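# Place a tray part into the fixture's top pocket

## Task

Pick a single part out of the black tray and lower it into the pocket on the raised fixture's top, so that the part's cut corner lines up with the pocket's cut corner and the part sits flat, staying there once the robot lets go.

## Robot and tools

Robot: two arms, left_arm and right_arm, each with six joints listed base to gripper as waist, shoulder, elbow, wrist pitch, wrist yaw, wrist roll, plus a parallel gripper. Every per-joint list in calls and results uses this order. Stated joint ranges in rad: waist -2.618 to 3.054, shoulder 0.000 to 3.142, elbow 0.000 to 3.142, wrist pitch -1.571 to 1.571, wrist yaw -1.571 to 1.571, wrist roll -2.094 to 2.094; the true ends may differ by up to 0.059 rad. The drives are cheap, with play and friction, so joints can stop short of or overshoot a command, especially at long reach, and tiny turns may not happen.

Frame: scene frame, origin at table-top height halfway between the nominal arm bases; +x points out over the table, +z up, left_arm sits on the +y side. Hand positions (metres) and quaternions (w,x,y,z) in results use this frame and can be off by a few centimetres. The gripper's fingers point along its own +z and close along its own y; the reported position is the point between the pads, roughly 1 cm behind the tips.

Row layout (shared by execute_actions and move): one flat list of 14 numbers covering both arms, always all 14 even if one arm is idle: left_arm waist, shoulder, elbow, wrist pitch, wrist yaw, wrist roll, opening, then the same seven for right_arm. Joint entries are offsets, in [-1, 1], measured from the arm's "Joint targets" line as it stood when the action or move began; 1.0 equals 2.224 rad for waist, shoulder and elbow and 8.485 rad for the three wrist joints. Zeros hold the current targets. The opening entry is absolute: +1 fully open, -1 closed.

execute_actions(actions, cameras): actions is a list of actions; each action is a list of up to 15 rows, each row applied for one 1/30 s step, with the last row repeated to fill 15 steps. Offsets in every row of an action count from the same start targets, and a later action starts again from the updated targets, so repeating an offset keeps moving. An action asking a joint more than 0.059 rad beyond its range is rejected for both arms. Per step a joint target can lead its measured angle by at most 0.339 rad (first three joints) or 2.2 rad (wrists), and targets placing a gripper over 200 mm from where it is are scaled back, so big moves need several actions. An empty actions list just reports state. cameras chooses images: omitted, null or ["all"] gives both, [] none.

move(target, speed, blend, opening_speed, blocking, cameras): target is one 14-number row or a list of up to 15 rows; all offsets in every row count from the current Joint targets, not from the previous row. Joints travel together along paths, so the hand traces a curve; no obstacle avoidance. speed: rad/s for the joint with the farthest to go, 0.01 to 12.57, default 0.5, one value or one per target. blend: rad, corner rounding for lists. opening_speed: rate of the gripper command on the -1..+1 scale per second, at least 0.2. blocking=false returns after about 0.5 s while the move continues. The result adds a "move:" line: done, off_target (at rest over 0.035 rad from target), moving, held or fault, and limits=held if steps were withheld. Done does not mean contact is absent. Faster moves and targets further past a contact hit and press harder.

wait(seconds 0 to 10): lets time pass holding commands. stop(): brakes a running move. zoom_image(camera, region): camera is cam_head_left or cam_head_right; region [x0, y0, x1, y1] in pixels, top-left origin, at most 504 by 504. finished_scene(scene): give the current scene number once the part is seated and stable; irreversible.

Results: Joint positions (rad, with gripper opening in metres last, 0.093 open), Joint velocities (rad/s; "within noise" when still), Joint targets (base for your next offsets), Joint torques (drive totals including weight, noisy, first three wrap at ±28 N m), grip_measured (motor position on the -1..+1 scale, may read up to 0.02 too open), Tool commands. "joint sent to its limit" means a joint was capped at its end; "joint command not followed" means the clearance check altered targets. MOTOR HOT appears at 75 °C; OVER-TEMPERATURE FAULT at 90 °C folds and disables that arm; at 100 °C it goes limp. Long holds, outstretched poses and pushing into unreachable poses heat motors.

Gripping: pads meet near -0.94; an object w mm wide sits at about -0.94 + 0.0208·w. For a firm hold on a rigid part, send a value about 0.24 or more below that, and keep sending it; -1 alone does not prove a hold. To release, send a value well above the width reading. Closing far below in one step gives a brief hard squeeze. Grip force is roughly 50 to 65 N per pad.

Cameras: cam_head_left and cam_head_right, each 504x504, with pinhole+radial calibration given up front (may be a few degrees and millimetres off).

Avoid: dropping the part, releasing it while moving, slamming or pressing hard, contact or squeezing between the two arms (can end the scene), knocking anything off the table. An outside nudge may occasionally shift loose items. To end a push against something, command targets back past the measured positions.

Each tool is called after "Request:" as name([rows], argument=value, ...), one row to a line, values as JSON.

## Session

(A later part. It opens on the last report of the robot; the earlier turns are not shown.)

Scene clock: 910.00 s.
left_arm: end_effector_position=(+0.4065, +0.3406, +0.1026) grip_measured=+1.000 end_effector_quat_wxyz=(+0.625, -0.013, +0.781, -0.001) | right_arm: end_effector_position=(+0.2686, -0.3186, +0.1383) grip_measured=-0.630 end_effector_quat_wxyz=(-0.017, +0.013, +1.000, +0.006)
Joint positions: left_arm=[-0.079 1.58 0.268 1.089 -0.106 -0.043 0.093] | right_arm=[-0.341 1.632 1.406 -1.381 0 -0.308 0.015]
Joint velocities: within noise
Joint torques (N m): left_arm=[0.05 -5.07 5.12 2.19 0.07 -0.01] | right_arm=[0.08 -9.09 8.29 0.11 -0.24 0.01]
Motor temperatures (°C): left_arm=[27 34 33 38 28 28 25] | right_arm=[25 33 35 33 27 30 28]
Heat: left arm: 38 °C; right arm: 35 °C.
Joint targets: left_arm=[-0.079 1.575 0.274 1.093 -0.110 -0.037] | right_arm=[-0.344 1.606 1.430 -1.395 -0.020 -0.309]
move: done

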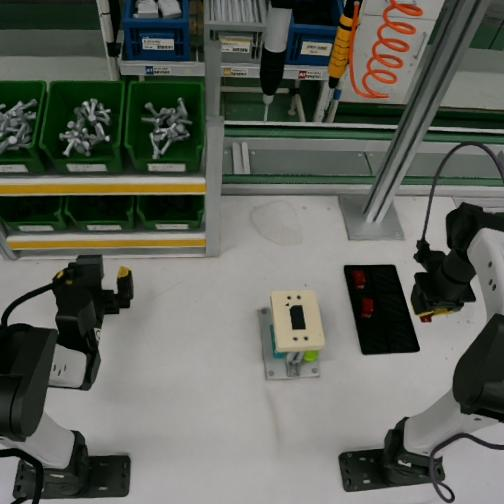

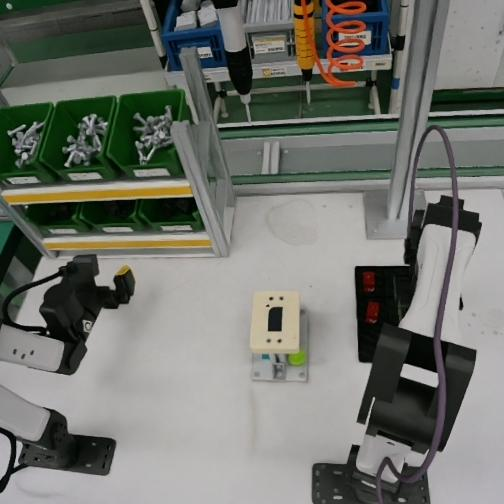

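Request:
move(target=[0,0,0,0,0,0,1, 0.3908,0.0743,0.1103,-0.0094,0,0.0959,-0.8], speed=0.7)

Request:
zoom_image(camera="cam_head_left", region=[250, 240, 350, 340])

Request:
zoom_image(camera="cam_head_right", region=[230, 240, 330, 340])

Scene clock: 947.83 s.
left_arm: end_effector_position=(+0.4065, +0.3406, +0.1026) grip_measured=+1.000 end_effector_quat_wxyz=(+0.625, -0.013, +0.781, -0.001) | right_arm: end_effector_position=(+0.2773, -0.0619, +0.1641) grip_measured=-0.630 end_effector_quat_wxyz=(-0.003, -0.022, +1.000, +0.008)
Joint positions: left_arm=[-0.079 1.58 0.268 1.089 -0.106 -0.043 0.093] | right_arm=[0.529 1.754 1.647 -1.461 -0.017 0.492 0.015]
Joint velocities: within noise
Joint torques (N m): left_arm=[0.1 -5.14 5.16 2.19 0.09 -0.03] | right_arm=[0.1 -6.31 8.65 0.13 -0.13 0.13]
Motor temperatures (°C): left_arm=[27 34 33 38 28 28 25] | right_arm=[25 39 39 32 27 30 29]
Heat: left arm: 38 °C; right arm: 39 °C.
Joint targets: left_arm=[-0.079 1.575 0.274 1.093 -0.110 -0.037] | right_arm=[0.525 1.772 1.675 -1.474 -0.020 0.505]
move: done

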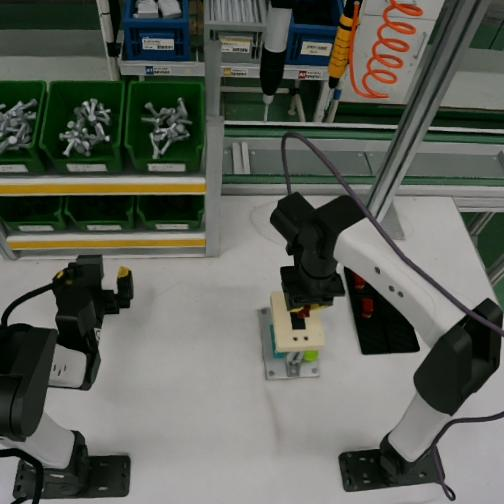

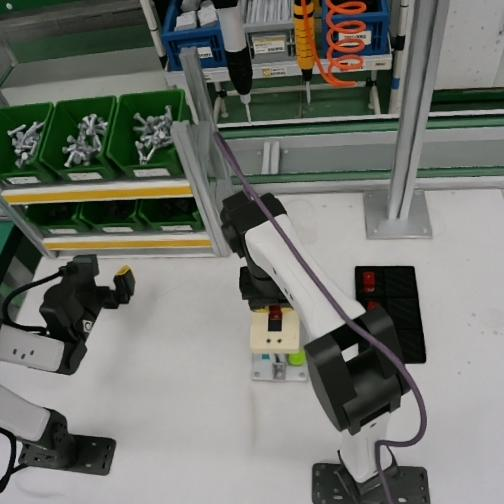

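Scaled by 5.040 from the camera's 504x504 image, which has a finer 720x720 frame.

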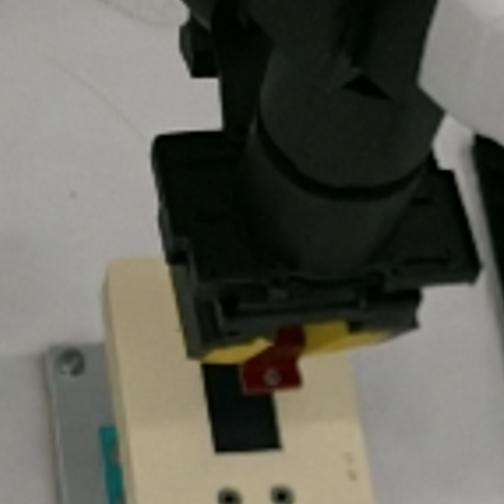

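Scaled by 5.040 from the camera's 504x504 image, which has a finer 720x720 frame.

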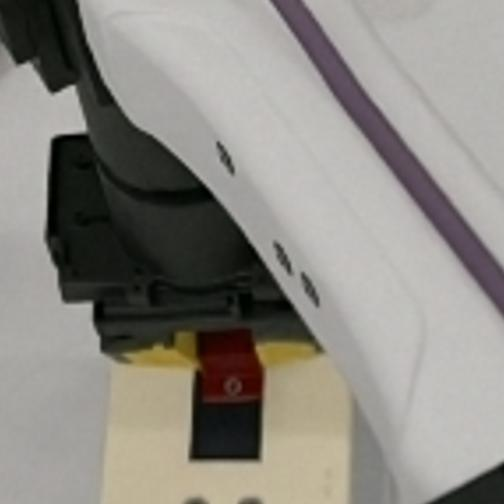

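Request:
zoom_image(camera="cam_head_left", region=[284, 300, 324, 340])

Request:
zoom_image(camera="cam_head_right", region=[256, 300, 296, 340])

Scaled by 12.600 from the camera's 504x504 image, which has a finer 720x720 frame.

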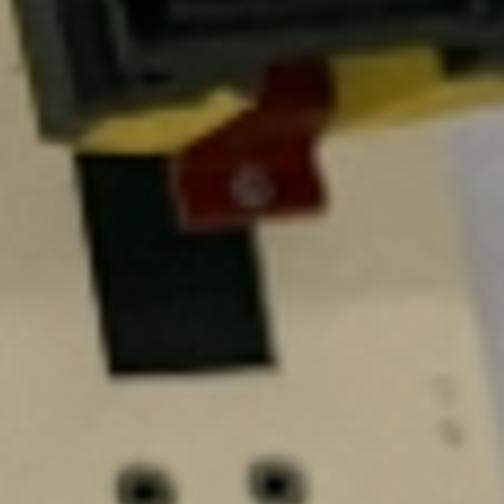

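Scaled by 12.600 from the camera's 504x504 image, which has a finer 720x720 frame.

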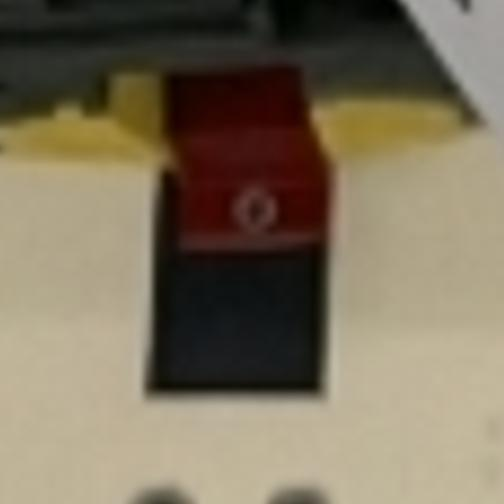

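Request:
move(target=[0,0,0,0,0,0,1, 0.0139,-0.0112,-0.0451,0.0089,0,0.0066,-0.8], speed=0.2)

Request:
zoom_image(camera="cam_head_left", region=[280, 305, 320, 345])

Request:
zoom_image(camera="cam_head_right", region=[256, 305, 296, 345])

Scene clock: 1056.10 s.
left_arm: end_effector_position=(+0.4065, +0.3406, +0.1026) grip_measured=+1.000 end_effector_quat_wxyz=(+0.625, -0.013, +0.781, -0.001) | right_arm: end_effector_position=(+0.2697, -0.0580, +0.1487) grip_measured=-0.630 end_effector_quat_wxyz=(-0.014, -0.006, +1.000, +0.001)
Joint positions: left_arm=[-0.079 1.58 0.268 1.089 -0.106 -0.043 0.093] | right_arm=[0.552 1.754 1.586 -1.424 -0.017 0.547 0.015]
Joint velocities: within noise
Joint torques (N m): left_arm=[0.08 -5.09 5.19 2.19 0.08 -0.03] | right_arm=[0.75 -8.55 5.12 0.44 -0.13 0.14]
Motor temperatures (°C): left_arm=[27 34 33 38 28 28 25] | right_arm=[25 38 43 31 27 30 30]
Heat: left arm: 38 °C; right arm: 43 °C.
Joint targets: left_arm=[-0.079 1.575 0.274 1.093 -0.110 -0.037] | right_arm=[0.556 1.747 1.575 -1.399 -0.020 0.561]
move: done

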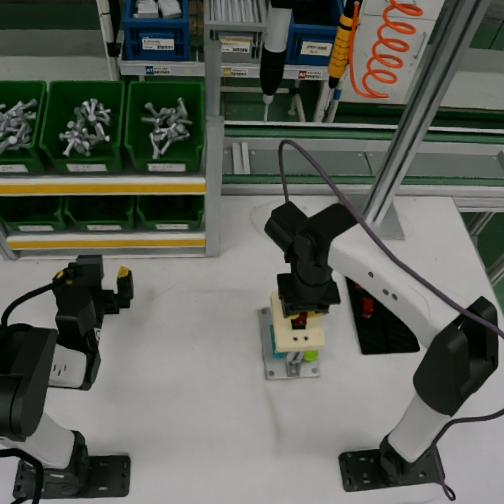

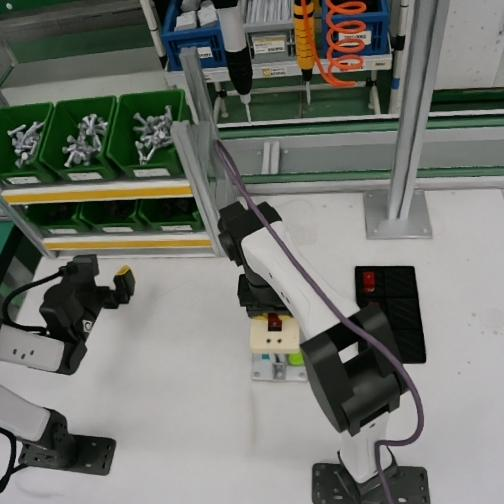

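Scaled by 12.600 from the camera's 504x504 image, which has a finer 720x720 frame.

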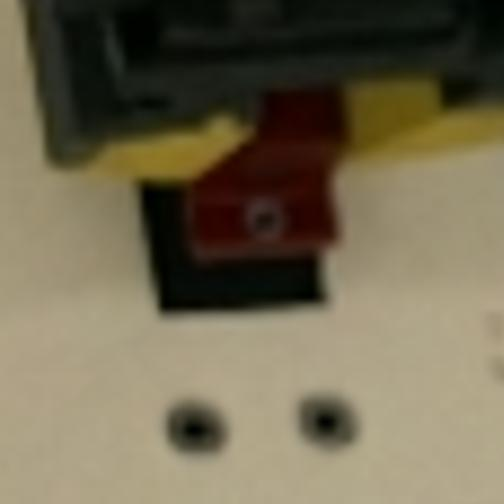

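Scaled by 12.600 from the camera's 504x504 image, which has a finer 720x720 frame.

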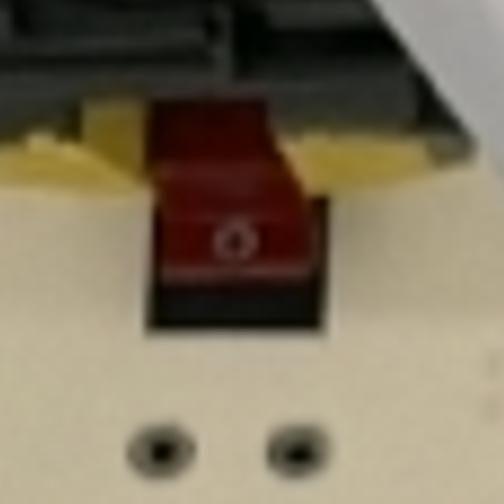

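Request:
move(target=[0,0,0,0,0,0,1, 0.0022,-0.0012,-0.0194,0.0048,0,0.0041,-0.8], speed=0.15)

Request:
zoom_image(camera="cam_head_left", region=[280, 305, 320, 345])

Request:
zoom_image(camera="cam_head_right", region=[256, 305, 296, 345])

Scene clock: 1115.10 s.
left_arm: end_effector_position=(+0.4065, +0.3406, +0.1026) grip_measured=+1.000 end_effector_quat_wxyz=(+0.625, -0.013, +0.781, -0.001) | right_arm: end_effector_position=(+0.2689, -0.0571, +0.1380) grip_measured=-0.630 end_effector_quat_wxyz=(-0.015, +0.010, +1.000, +0.000)
Joint positions: left_arm=[-0.079 1.58 0.268 1.089 -0.106 -0.043 0.093] | right_arm=[0.556 1.754 1.543 -1.384 -0.017 0.582 0.015]
Joint velocities: within noise
Joint torques (N m): left_arm=[0.1 -5.03 5.15 2.19 0.09 -0.03] | right_arm=[0.8 -8.81 5.09 0.46 -0.13 0.15]
Motor temperatures (°C): left_arm=[27 34 33 38 28 28 25] | right_arm=[25 43 39 31 27 30 31]
Heat: left arm: 38 °C; right arm: 43 °C.
Joint targets: left_arm=[-0.079 1.575 0.274 1.093 -0.110 -0.037] | right_arm=[0.561 1.744 1.532 -1.358 -0.020 0.596]
move: done

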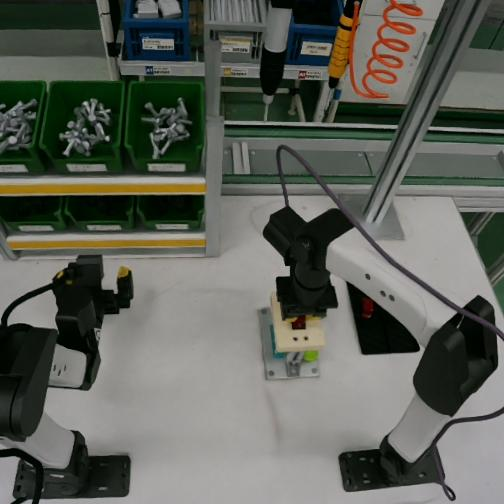

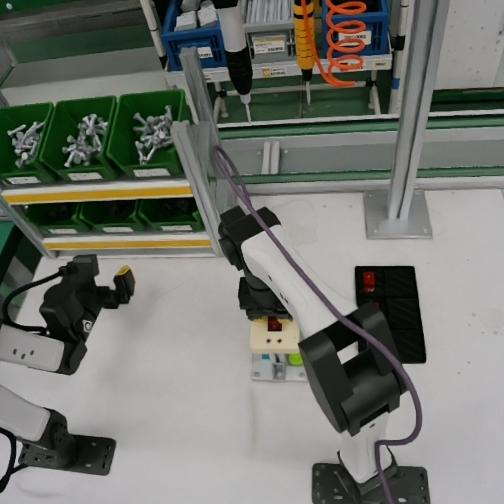

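Scaled by 12.600 from the camera's 504x504 image, which has a finer 720x720 frame.

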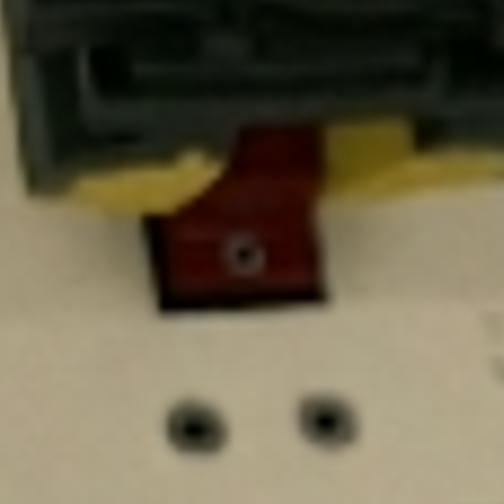

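Scaled by 12.600 from the camera's 504x504 image, which has a finer 720x720 frame.

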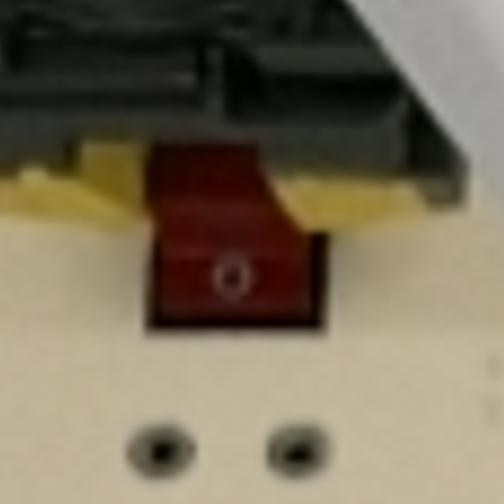

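Request:
zoom_image(camera="cam_head_left", region=[288, 318, 312, 334])

Request:
zoom_image(camera="cam_head_right", region=[262, 318, 286, 334])

Scaled by 21.000 from the camera's 504x504 image, which has a finer 720x720 frame.

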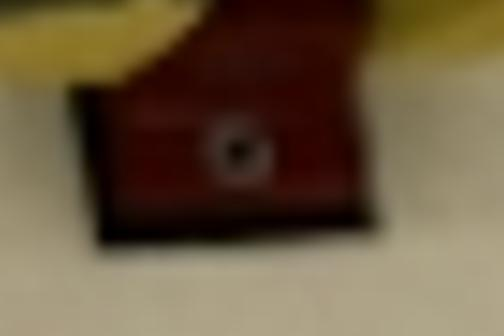

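Scaled by 21.000 from the camera's 504x504 image, which has a finer 720x720 frame.

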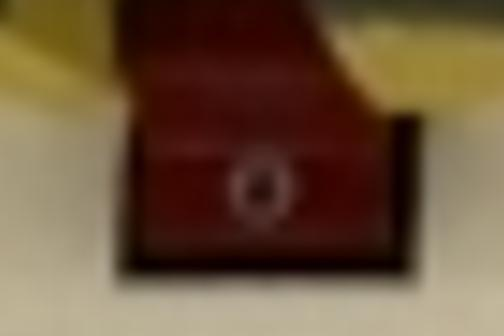

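Request:
move(target=[0,0,0,0,0,0,1, 0,-0.0002,-0.0110,0.0028,0,0,-0.8], speed=0.1)

Request:
zoom_image(camera="cam_head_left", region=[284, 310, 316, 342])

Request:
zoom_image(camera="cam_head_right", region=[258, 310, 290, 342])

Scene clock: 1154.90 s.
left_arm: end_effector_position=(+0.4065, +0.3406, +0.1026) grip_measured=+1.000 end_effector_quat_wxyz=(+0.625, -0.013, +0.781, -0.001) | right_arm: end_effector_position=(+0.2686, -0.0573, +0.1337) grip_measured=-0.630 end_effector_quat_wxyz=(-0.016, +0.010, +1.000, +0.000)
Joint positions: left_arm=[-0.079 1.58 0.268 1.089 -0.106 -0.043 0.093] | right_arm=[0.556 1.754 1.526 -1.369 -0.017 0.582 0.015]
Joint velocities: within noise
Joint torques (N m): left_arm=[0.1 -5.05 5.12 2.21 0.09 -0.05] | right_arm=[0.8 -8.87 4.42 0.54 -0.13 0.15]
Motor temperatures (°C): left_arm=[27 34 33 38 28 28 25] | right_arm=[25 45 38 31 27 30 31]
Heat: left arm: 38 °C; right arm: 45 °C.
Joint targets: left_arm=[-0.079 1.575 0.274 1.093 -0.110 -0.037] | right_arm=[0.561 1.744 1.507 -1.334 -0.020 0.596]
move: done

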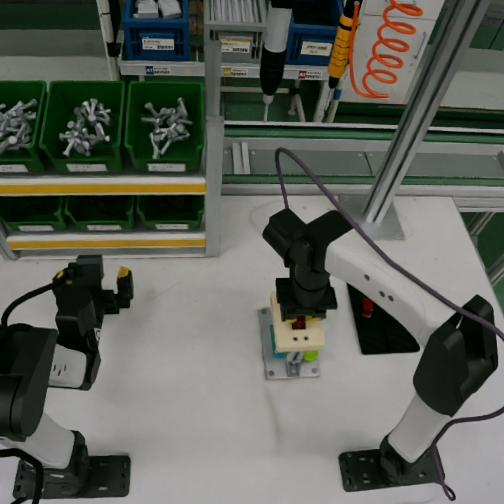

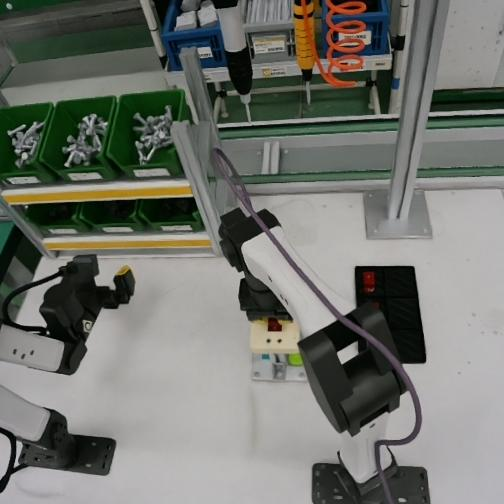

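Scaled by 15.750 from the camera's 504x504 image, which has a finer 720x720 frame.

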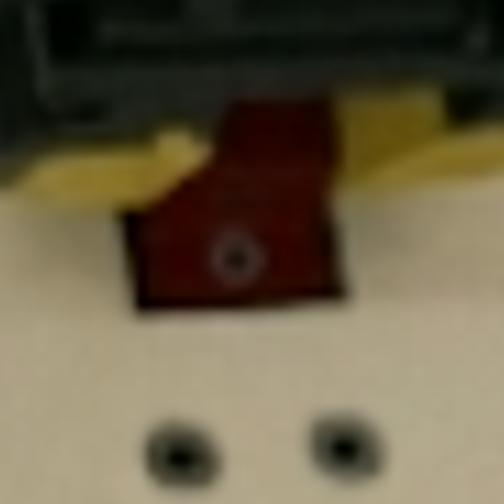

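Scaled by 15.750 from the camera's 504x504 image, which has a finer 720x720 frame.

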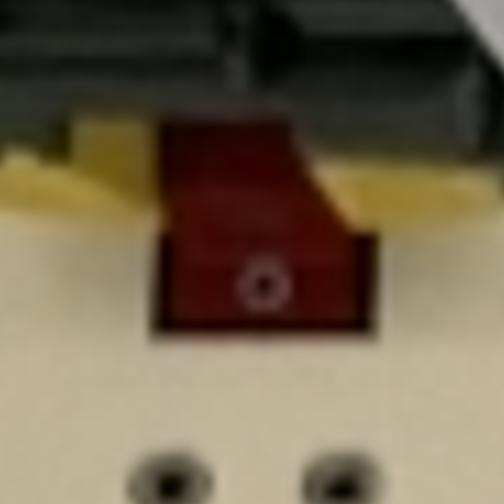

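Request:
move(target=[0,0,0,0,0,0,1, 0,0,-0.0107,0.0028,0,0,-0.8], speed=0.1, cameras=["cam_head_left","cam_head_right"])

Request:
zoom_image(camera="cam_head_left", region=[284, 310, 316, 342])

Request:
zoom_image(camera="cam_head_right", region=[258, 310, 290, 342])

Scene clock: 1166.57 s.
left_arm: end_effector_position=(+0.4065, +0.3406, +0.1026) grip_measured=+1.000 end_effector_quat_wxyz=(+0.625, -0.013, +0.781, -0.001) | right_arm: end_effector_position=(+0.2684, -0.0574, +0.1329) grip_measured=-0.630 end_effector_quat_wxyz=(-0.012, +0.010, +1.000, +0.002)
Joint positions: left_arm=[-0.079 1.58 0.268 1.089 -0.106 -0.043 0.093] | right_arm=[0.556 1.745 1.512 -1.355 -0.017 0.582 0.015]
Joint velocities: within noise
Joint torques (N m): left_arm=[0.03 -5.11 5.18 2.2 0.06 -0.04] | right_arm=[0.8 -7.98 3.59 0.66 -0.13 0.15]
Motor temperatures (°C): left_arm=[27 34 33 38 28 28 25] | right_arm=[25 45 38 31 27 30 31]
Heat: left arm: 38 °C; right arm: 45 °C.
Joint targets: left_arm=[-0.079 1.575 0.274 1.093 -0.110 -0.037] | right_arm=[0.561 1.744 1.484 -1.311 -0.020 0.596]
move: off_target (right_arm); right_arm: the wrist pitch is farthest, 0.045 rad from its target

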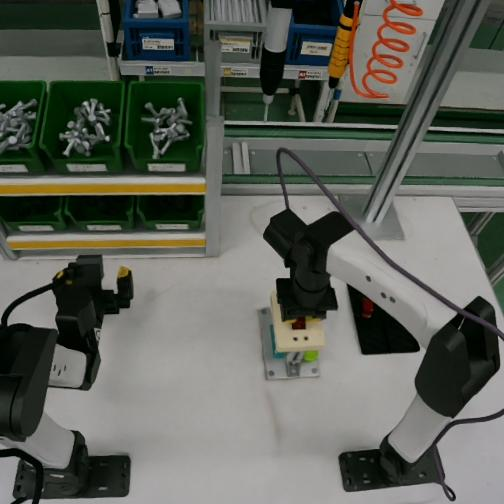

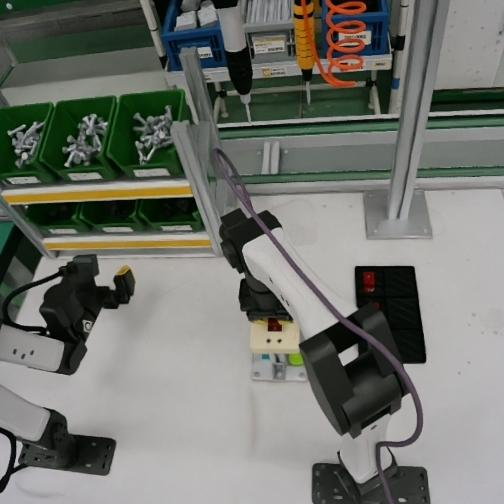

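Scaled by 15.750 from the camera's 504x504 image, which has a finer 720x720 frame.

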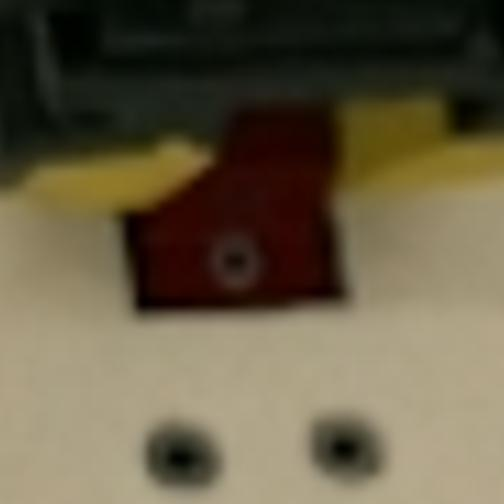

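Scaled by 15.750 from the camera's 504x504 image, which has a finer 720x720 frame.

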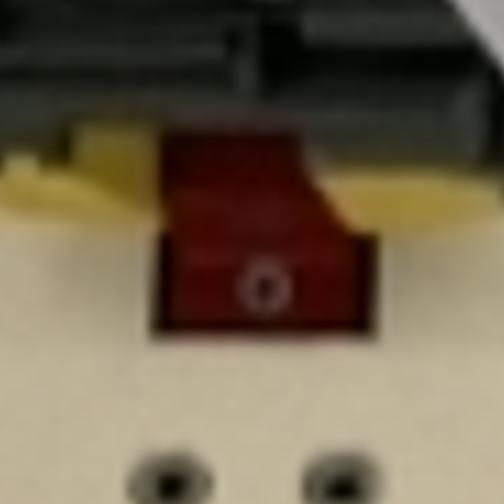

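Request:
move(target=[0,0,0,0,0,0,1, 0,0,0,0.0035,0,0,-0.8], speed=0.1)

Request:
zoom_image(camera="cam_head_left", region=[284, 310, 316, 342])

Request:
zoom_image(camera="cam_head_right", region=[258, 310, 290, 342])

Scene clock: 1232.03 s.
left_arm: end_effector_position=(+0.4065, +0.3406, +0.1026) grip_measured=+1.000 end_effector_quat_wxyz=(+0.625, -0.013, +0.781, -0.001) | right_arm: end_effector_position=(+0.2687, -0.0572, +0.1328) grip_measured=-0.630 end_effector_quat_wxyz=(-0.011, +0.010, +1.000, +0.003)
Joint positions: left_arm=[-0.079 1.58 0.268 1.089 -0.106 -0.043 0.093] | right_arm=[0.556 1.745 1.511 -1.353 -0.017 0.582 0.015]
Joint velocities: within noise
Joint torques (N m): left_arm=[0.08 -5.03 5.18 2.21 0.08 -0.03] | right_arm=[0.8 -7.94 3.6 0.93 -0.13 0.15]
Motor temperatures (°C): left_arm=[27 34 33 38 28 28 25] | right_arm=[25 41 36 31 27 30 32]
Heat: left arm: 38 °C; right arm: 41 °C.
Joint targets: left_arm=[-0.079 1.575 0.274 1.093 -0.110 -0.037] | right_arm=[0.561 1.744 1.483 -1.281 -0.020 0.596]
move: off_target (right_arm); right_arm: the wrist pitch is farthest, 0.072 rad from its target

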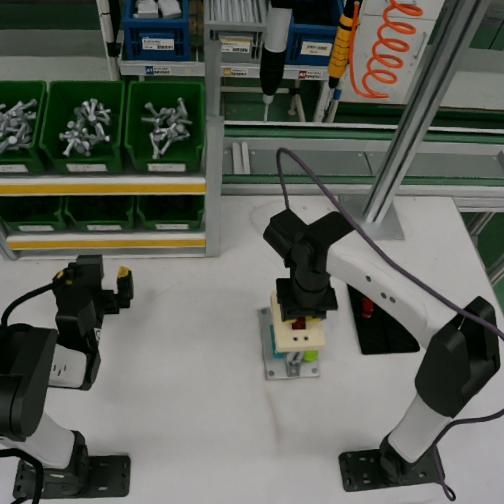

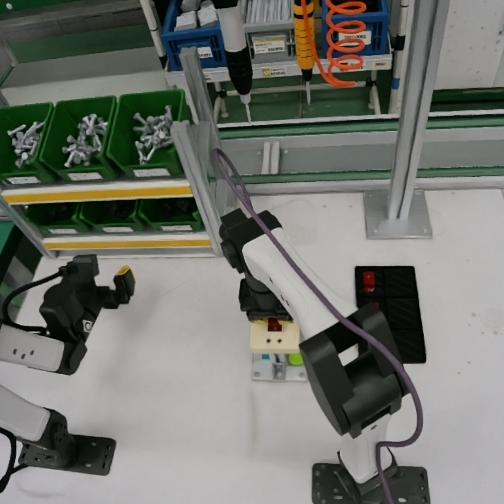

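Scaled by 15.750 from the camera's 504x504 image, which has a finer 720x720 frame.

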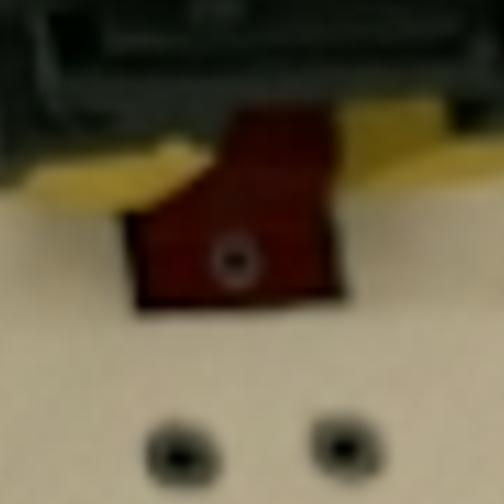

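Scaled by 15.750 from the camera's 504x504 image, which has a finer 720x720 frame.

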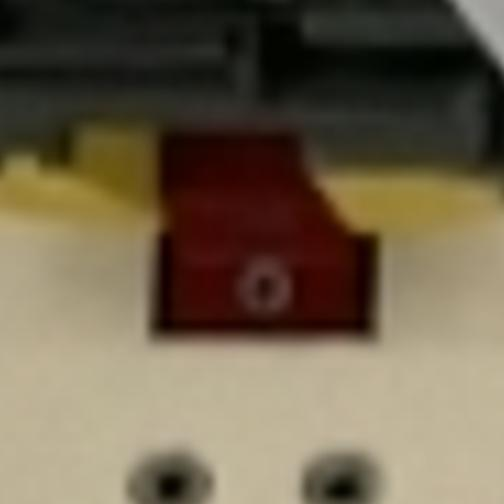

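Request:
move([
  [0,0,0,0,0,0,1, 0,0,0.004,-0.0035,0,0,-0.8],
  [0,0,0,0,0,0,1, 0,0,0.004,-0.0035,0,0,-0.2],
], speed=0.1, opening_speed=0.6)

Request:
zoom_image(camera="cam_head_left", region=[284, 310, 316, 342])

Request:
zoom_image(camera="cam_head_right", region=[258, 310, 290, 342])

Scene clock: 1253.90 s.
left_arm: end_effector_position=(+0.4065, +0.3406, +0.1026) grip_measured=+1.000 end_effector_quat_wxyz=(+0.625, -0.013, +0.781, -0.001) | right_arm: end_effector_position=(+0.2711, -0.0557, +0.1316) grip_measured=-0.203 end_effector_quat_wxyz=(-0.006, +0.011, +1.000, +0.006)
Joint positions: left_arm=[-0.079 1.58 0.268 1.089 -0.106 -0.043 0.093] | right_arm=[0.556 1.745 1.506 -1.337 -0.017 0.584 0.035]
Joint velocities: within noise
Joint torques (N m): left_arm=[0.08 -5.07 5.16 2.2 0.08 -0.03] | right_arm=[0.8 -7.94 4.9 0.49 -0.12 0.14]
Motor temperatures (°C): left_arm=[27 34 33 38 28 28 25] | right_arm=[25 41 35 32 27 30 32]
Heat: left arm: 38 °C; right arm: 41 °C.
Joint targets: left_arm=[-0.079 1.575 0.274 1.093 -0.110 -0.037] | right_arm=[0.561 1.744 1.492 -1.311 -0.020 0.596]
move: done; target 2's new numbers were sent with right_arm's wrist pitch 0.043 rad from that target

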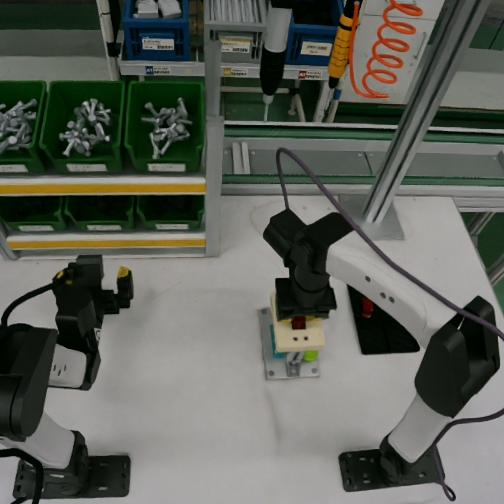

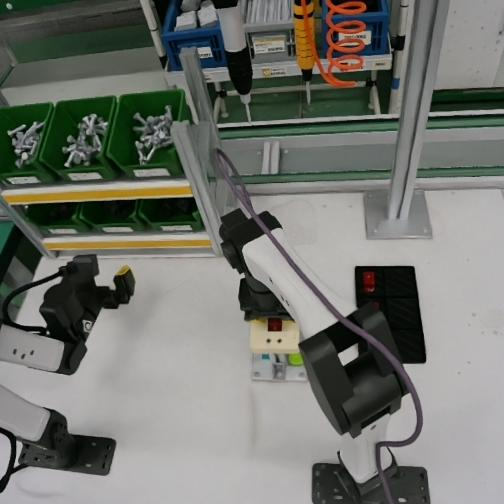

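Scaled by 15.750 from the camera's 504x504 image, which has a finer 720x720 frame.

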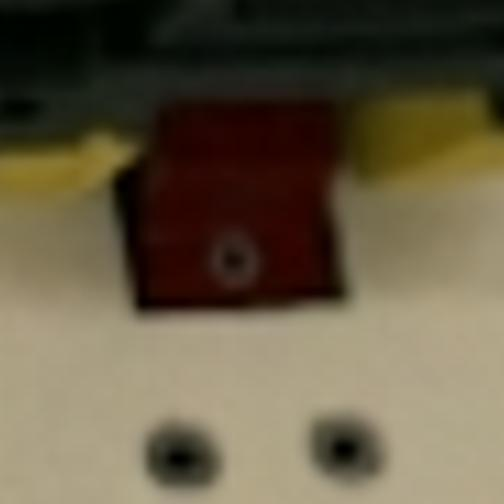

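Scaled by 15.750 from the camera's 504x504 image, which has a finer 720x720 frame.

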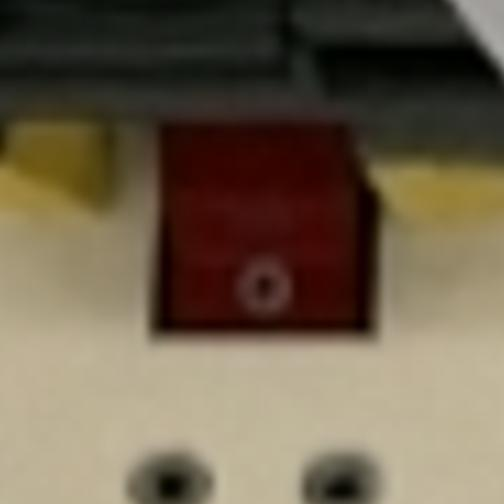

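Request:
move([
  [0,0,0,0,0,0,1, 0,0.0041,0.0727,-0.0189,0,0,-0.2],
  [0,0,0,0,0,0,1, -0.30,0.0041,0.0727,-0.0189,0,0,-0.2],
], speed=[0.25, 0.8])

Request:
zoom_image(camera="cam_head_left", region=[265, 285, 325, 345])

Request:
zoom_image(camera="cam_head_right", region=[245, 285, 305, 345])

Scene clock: 1269.93 s.
left_arm: end_effector_position=(+0.4065, +0.3406, +0.1026) grip_measured=+1.000 end_effector_quat_wxyz=(+0.625, -0.013, +0.781, -0.001) | right_arm: end_effector_position=(+0.3194, -0.2565, +0.1631) grip_measured=-0.203 end_effector_quat_wxyz=(-0.002, +0.342, +0.940, +0.010)
Joint positions: left_arm=[-0.079 1.58 0.268 1.089 -0.106 -0.043 0.093] | right_arm=[-0.11 1.745 1.631 -1.456 -0.02 0.594 0.035]
Joint velocities: within noise
Joint torques (N m): left_arm=[0.03 -5.15 5.11 2.2 0.07 -0.01] | right_arm=[0.69 -7.08 8.12 0.13 -0.1 0.13]
Motor temperatures (°C): left_arm=[27 34 33 38 28 28 25] | right_arm=[25 41 36 31 27 30 31]
Heat: left arm: 38 °C; right arm: 41 °C.
Joint targets: left_arm=[-0.079 1.575 0.274 1.093 -0.110 -0.037] | right_arm=[-0.106 1.753 1.654 -1.471 -0.020 0.596]
move: done

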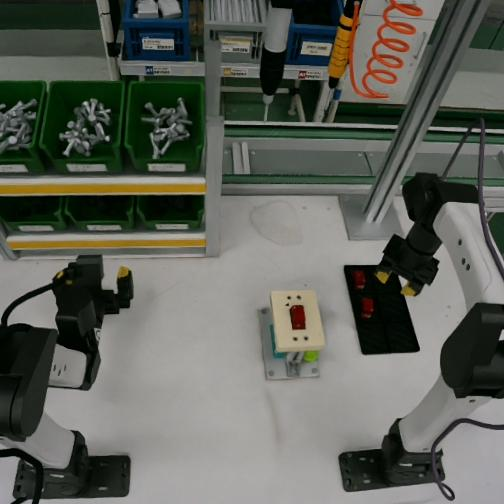

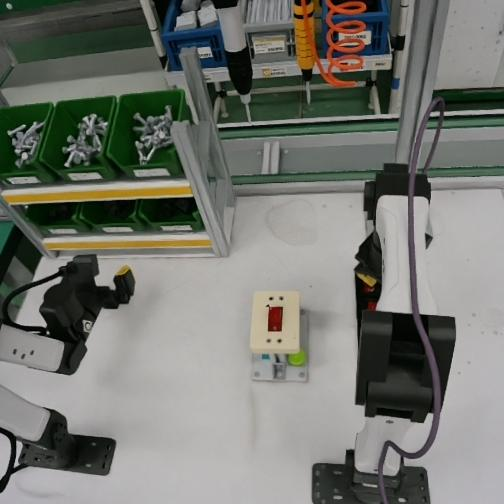

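Scaled by 8.400 from the camera's 504x504 image, which has a finer 720x720 frame.

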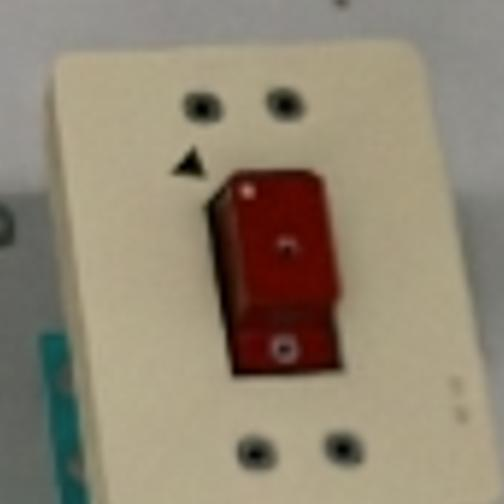

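Scaled by 8.400 from the camera's 504x504 image, which has a finer 720x720 frame.

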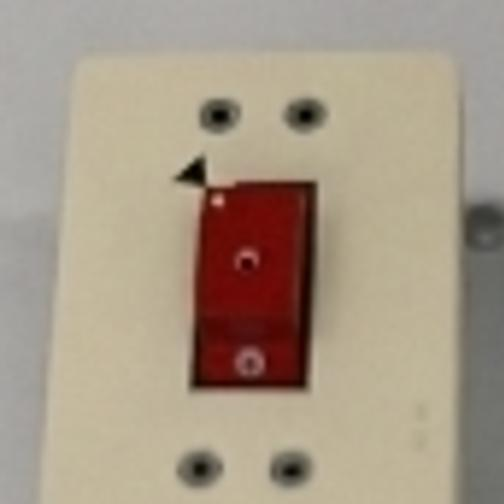

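Request:
zoom_image(camera="cam_head_left", region=[284, 300, 314, 330])

Request:
zoom_image(camera="cam_head_right", region=[260, 302, 290, 332])

Scaled by 16.800 from the camera's 504x504 image, which has a finer 720x720 frame.

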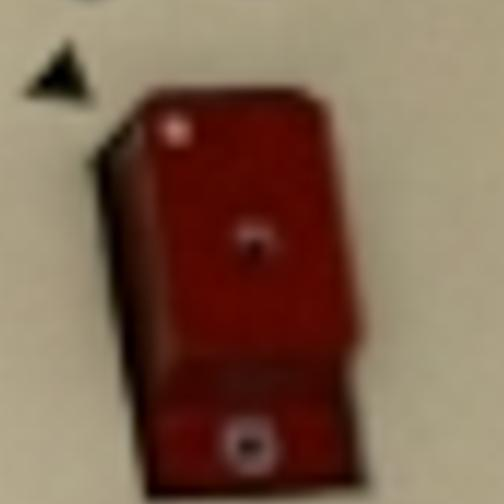

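Scaled by 16.800 from the camera's 504x504 image, which has a finer 720x720 frame.

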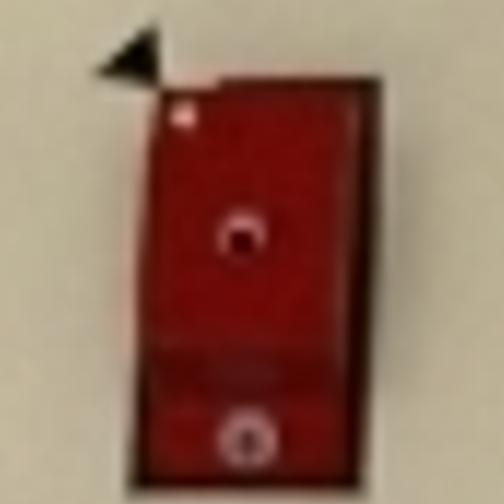

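Request:
finished_scene(scene=1)

The scene is finished: the task was done.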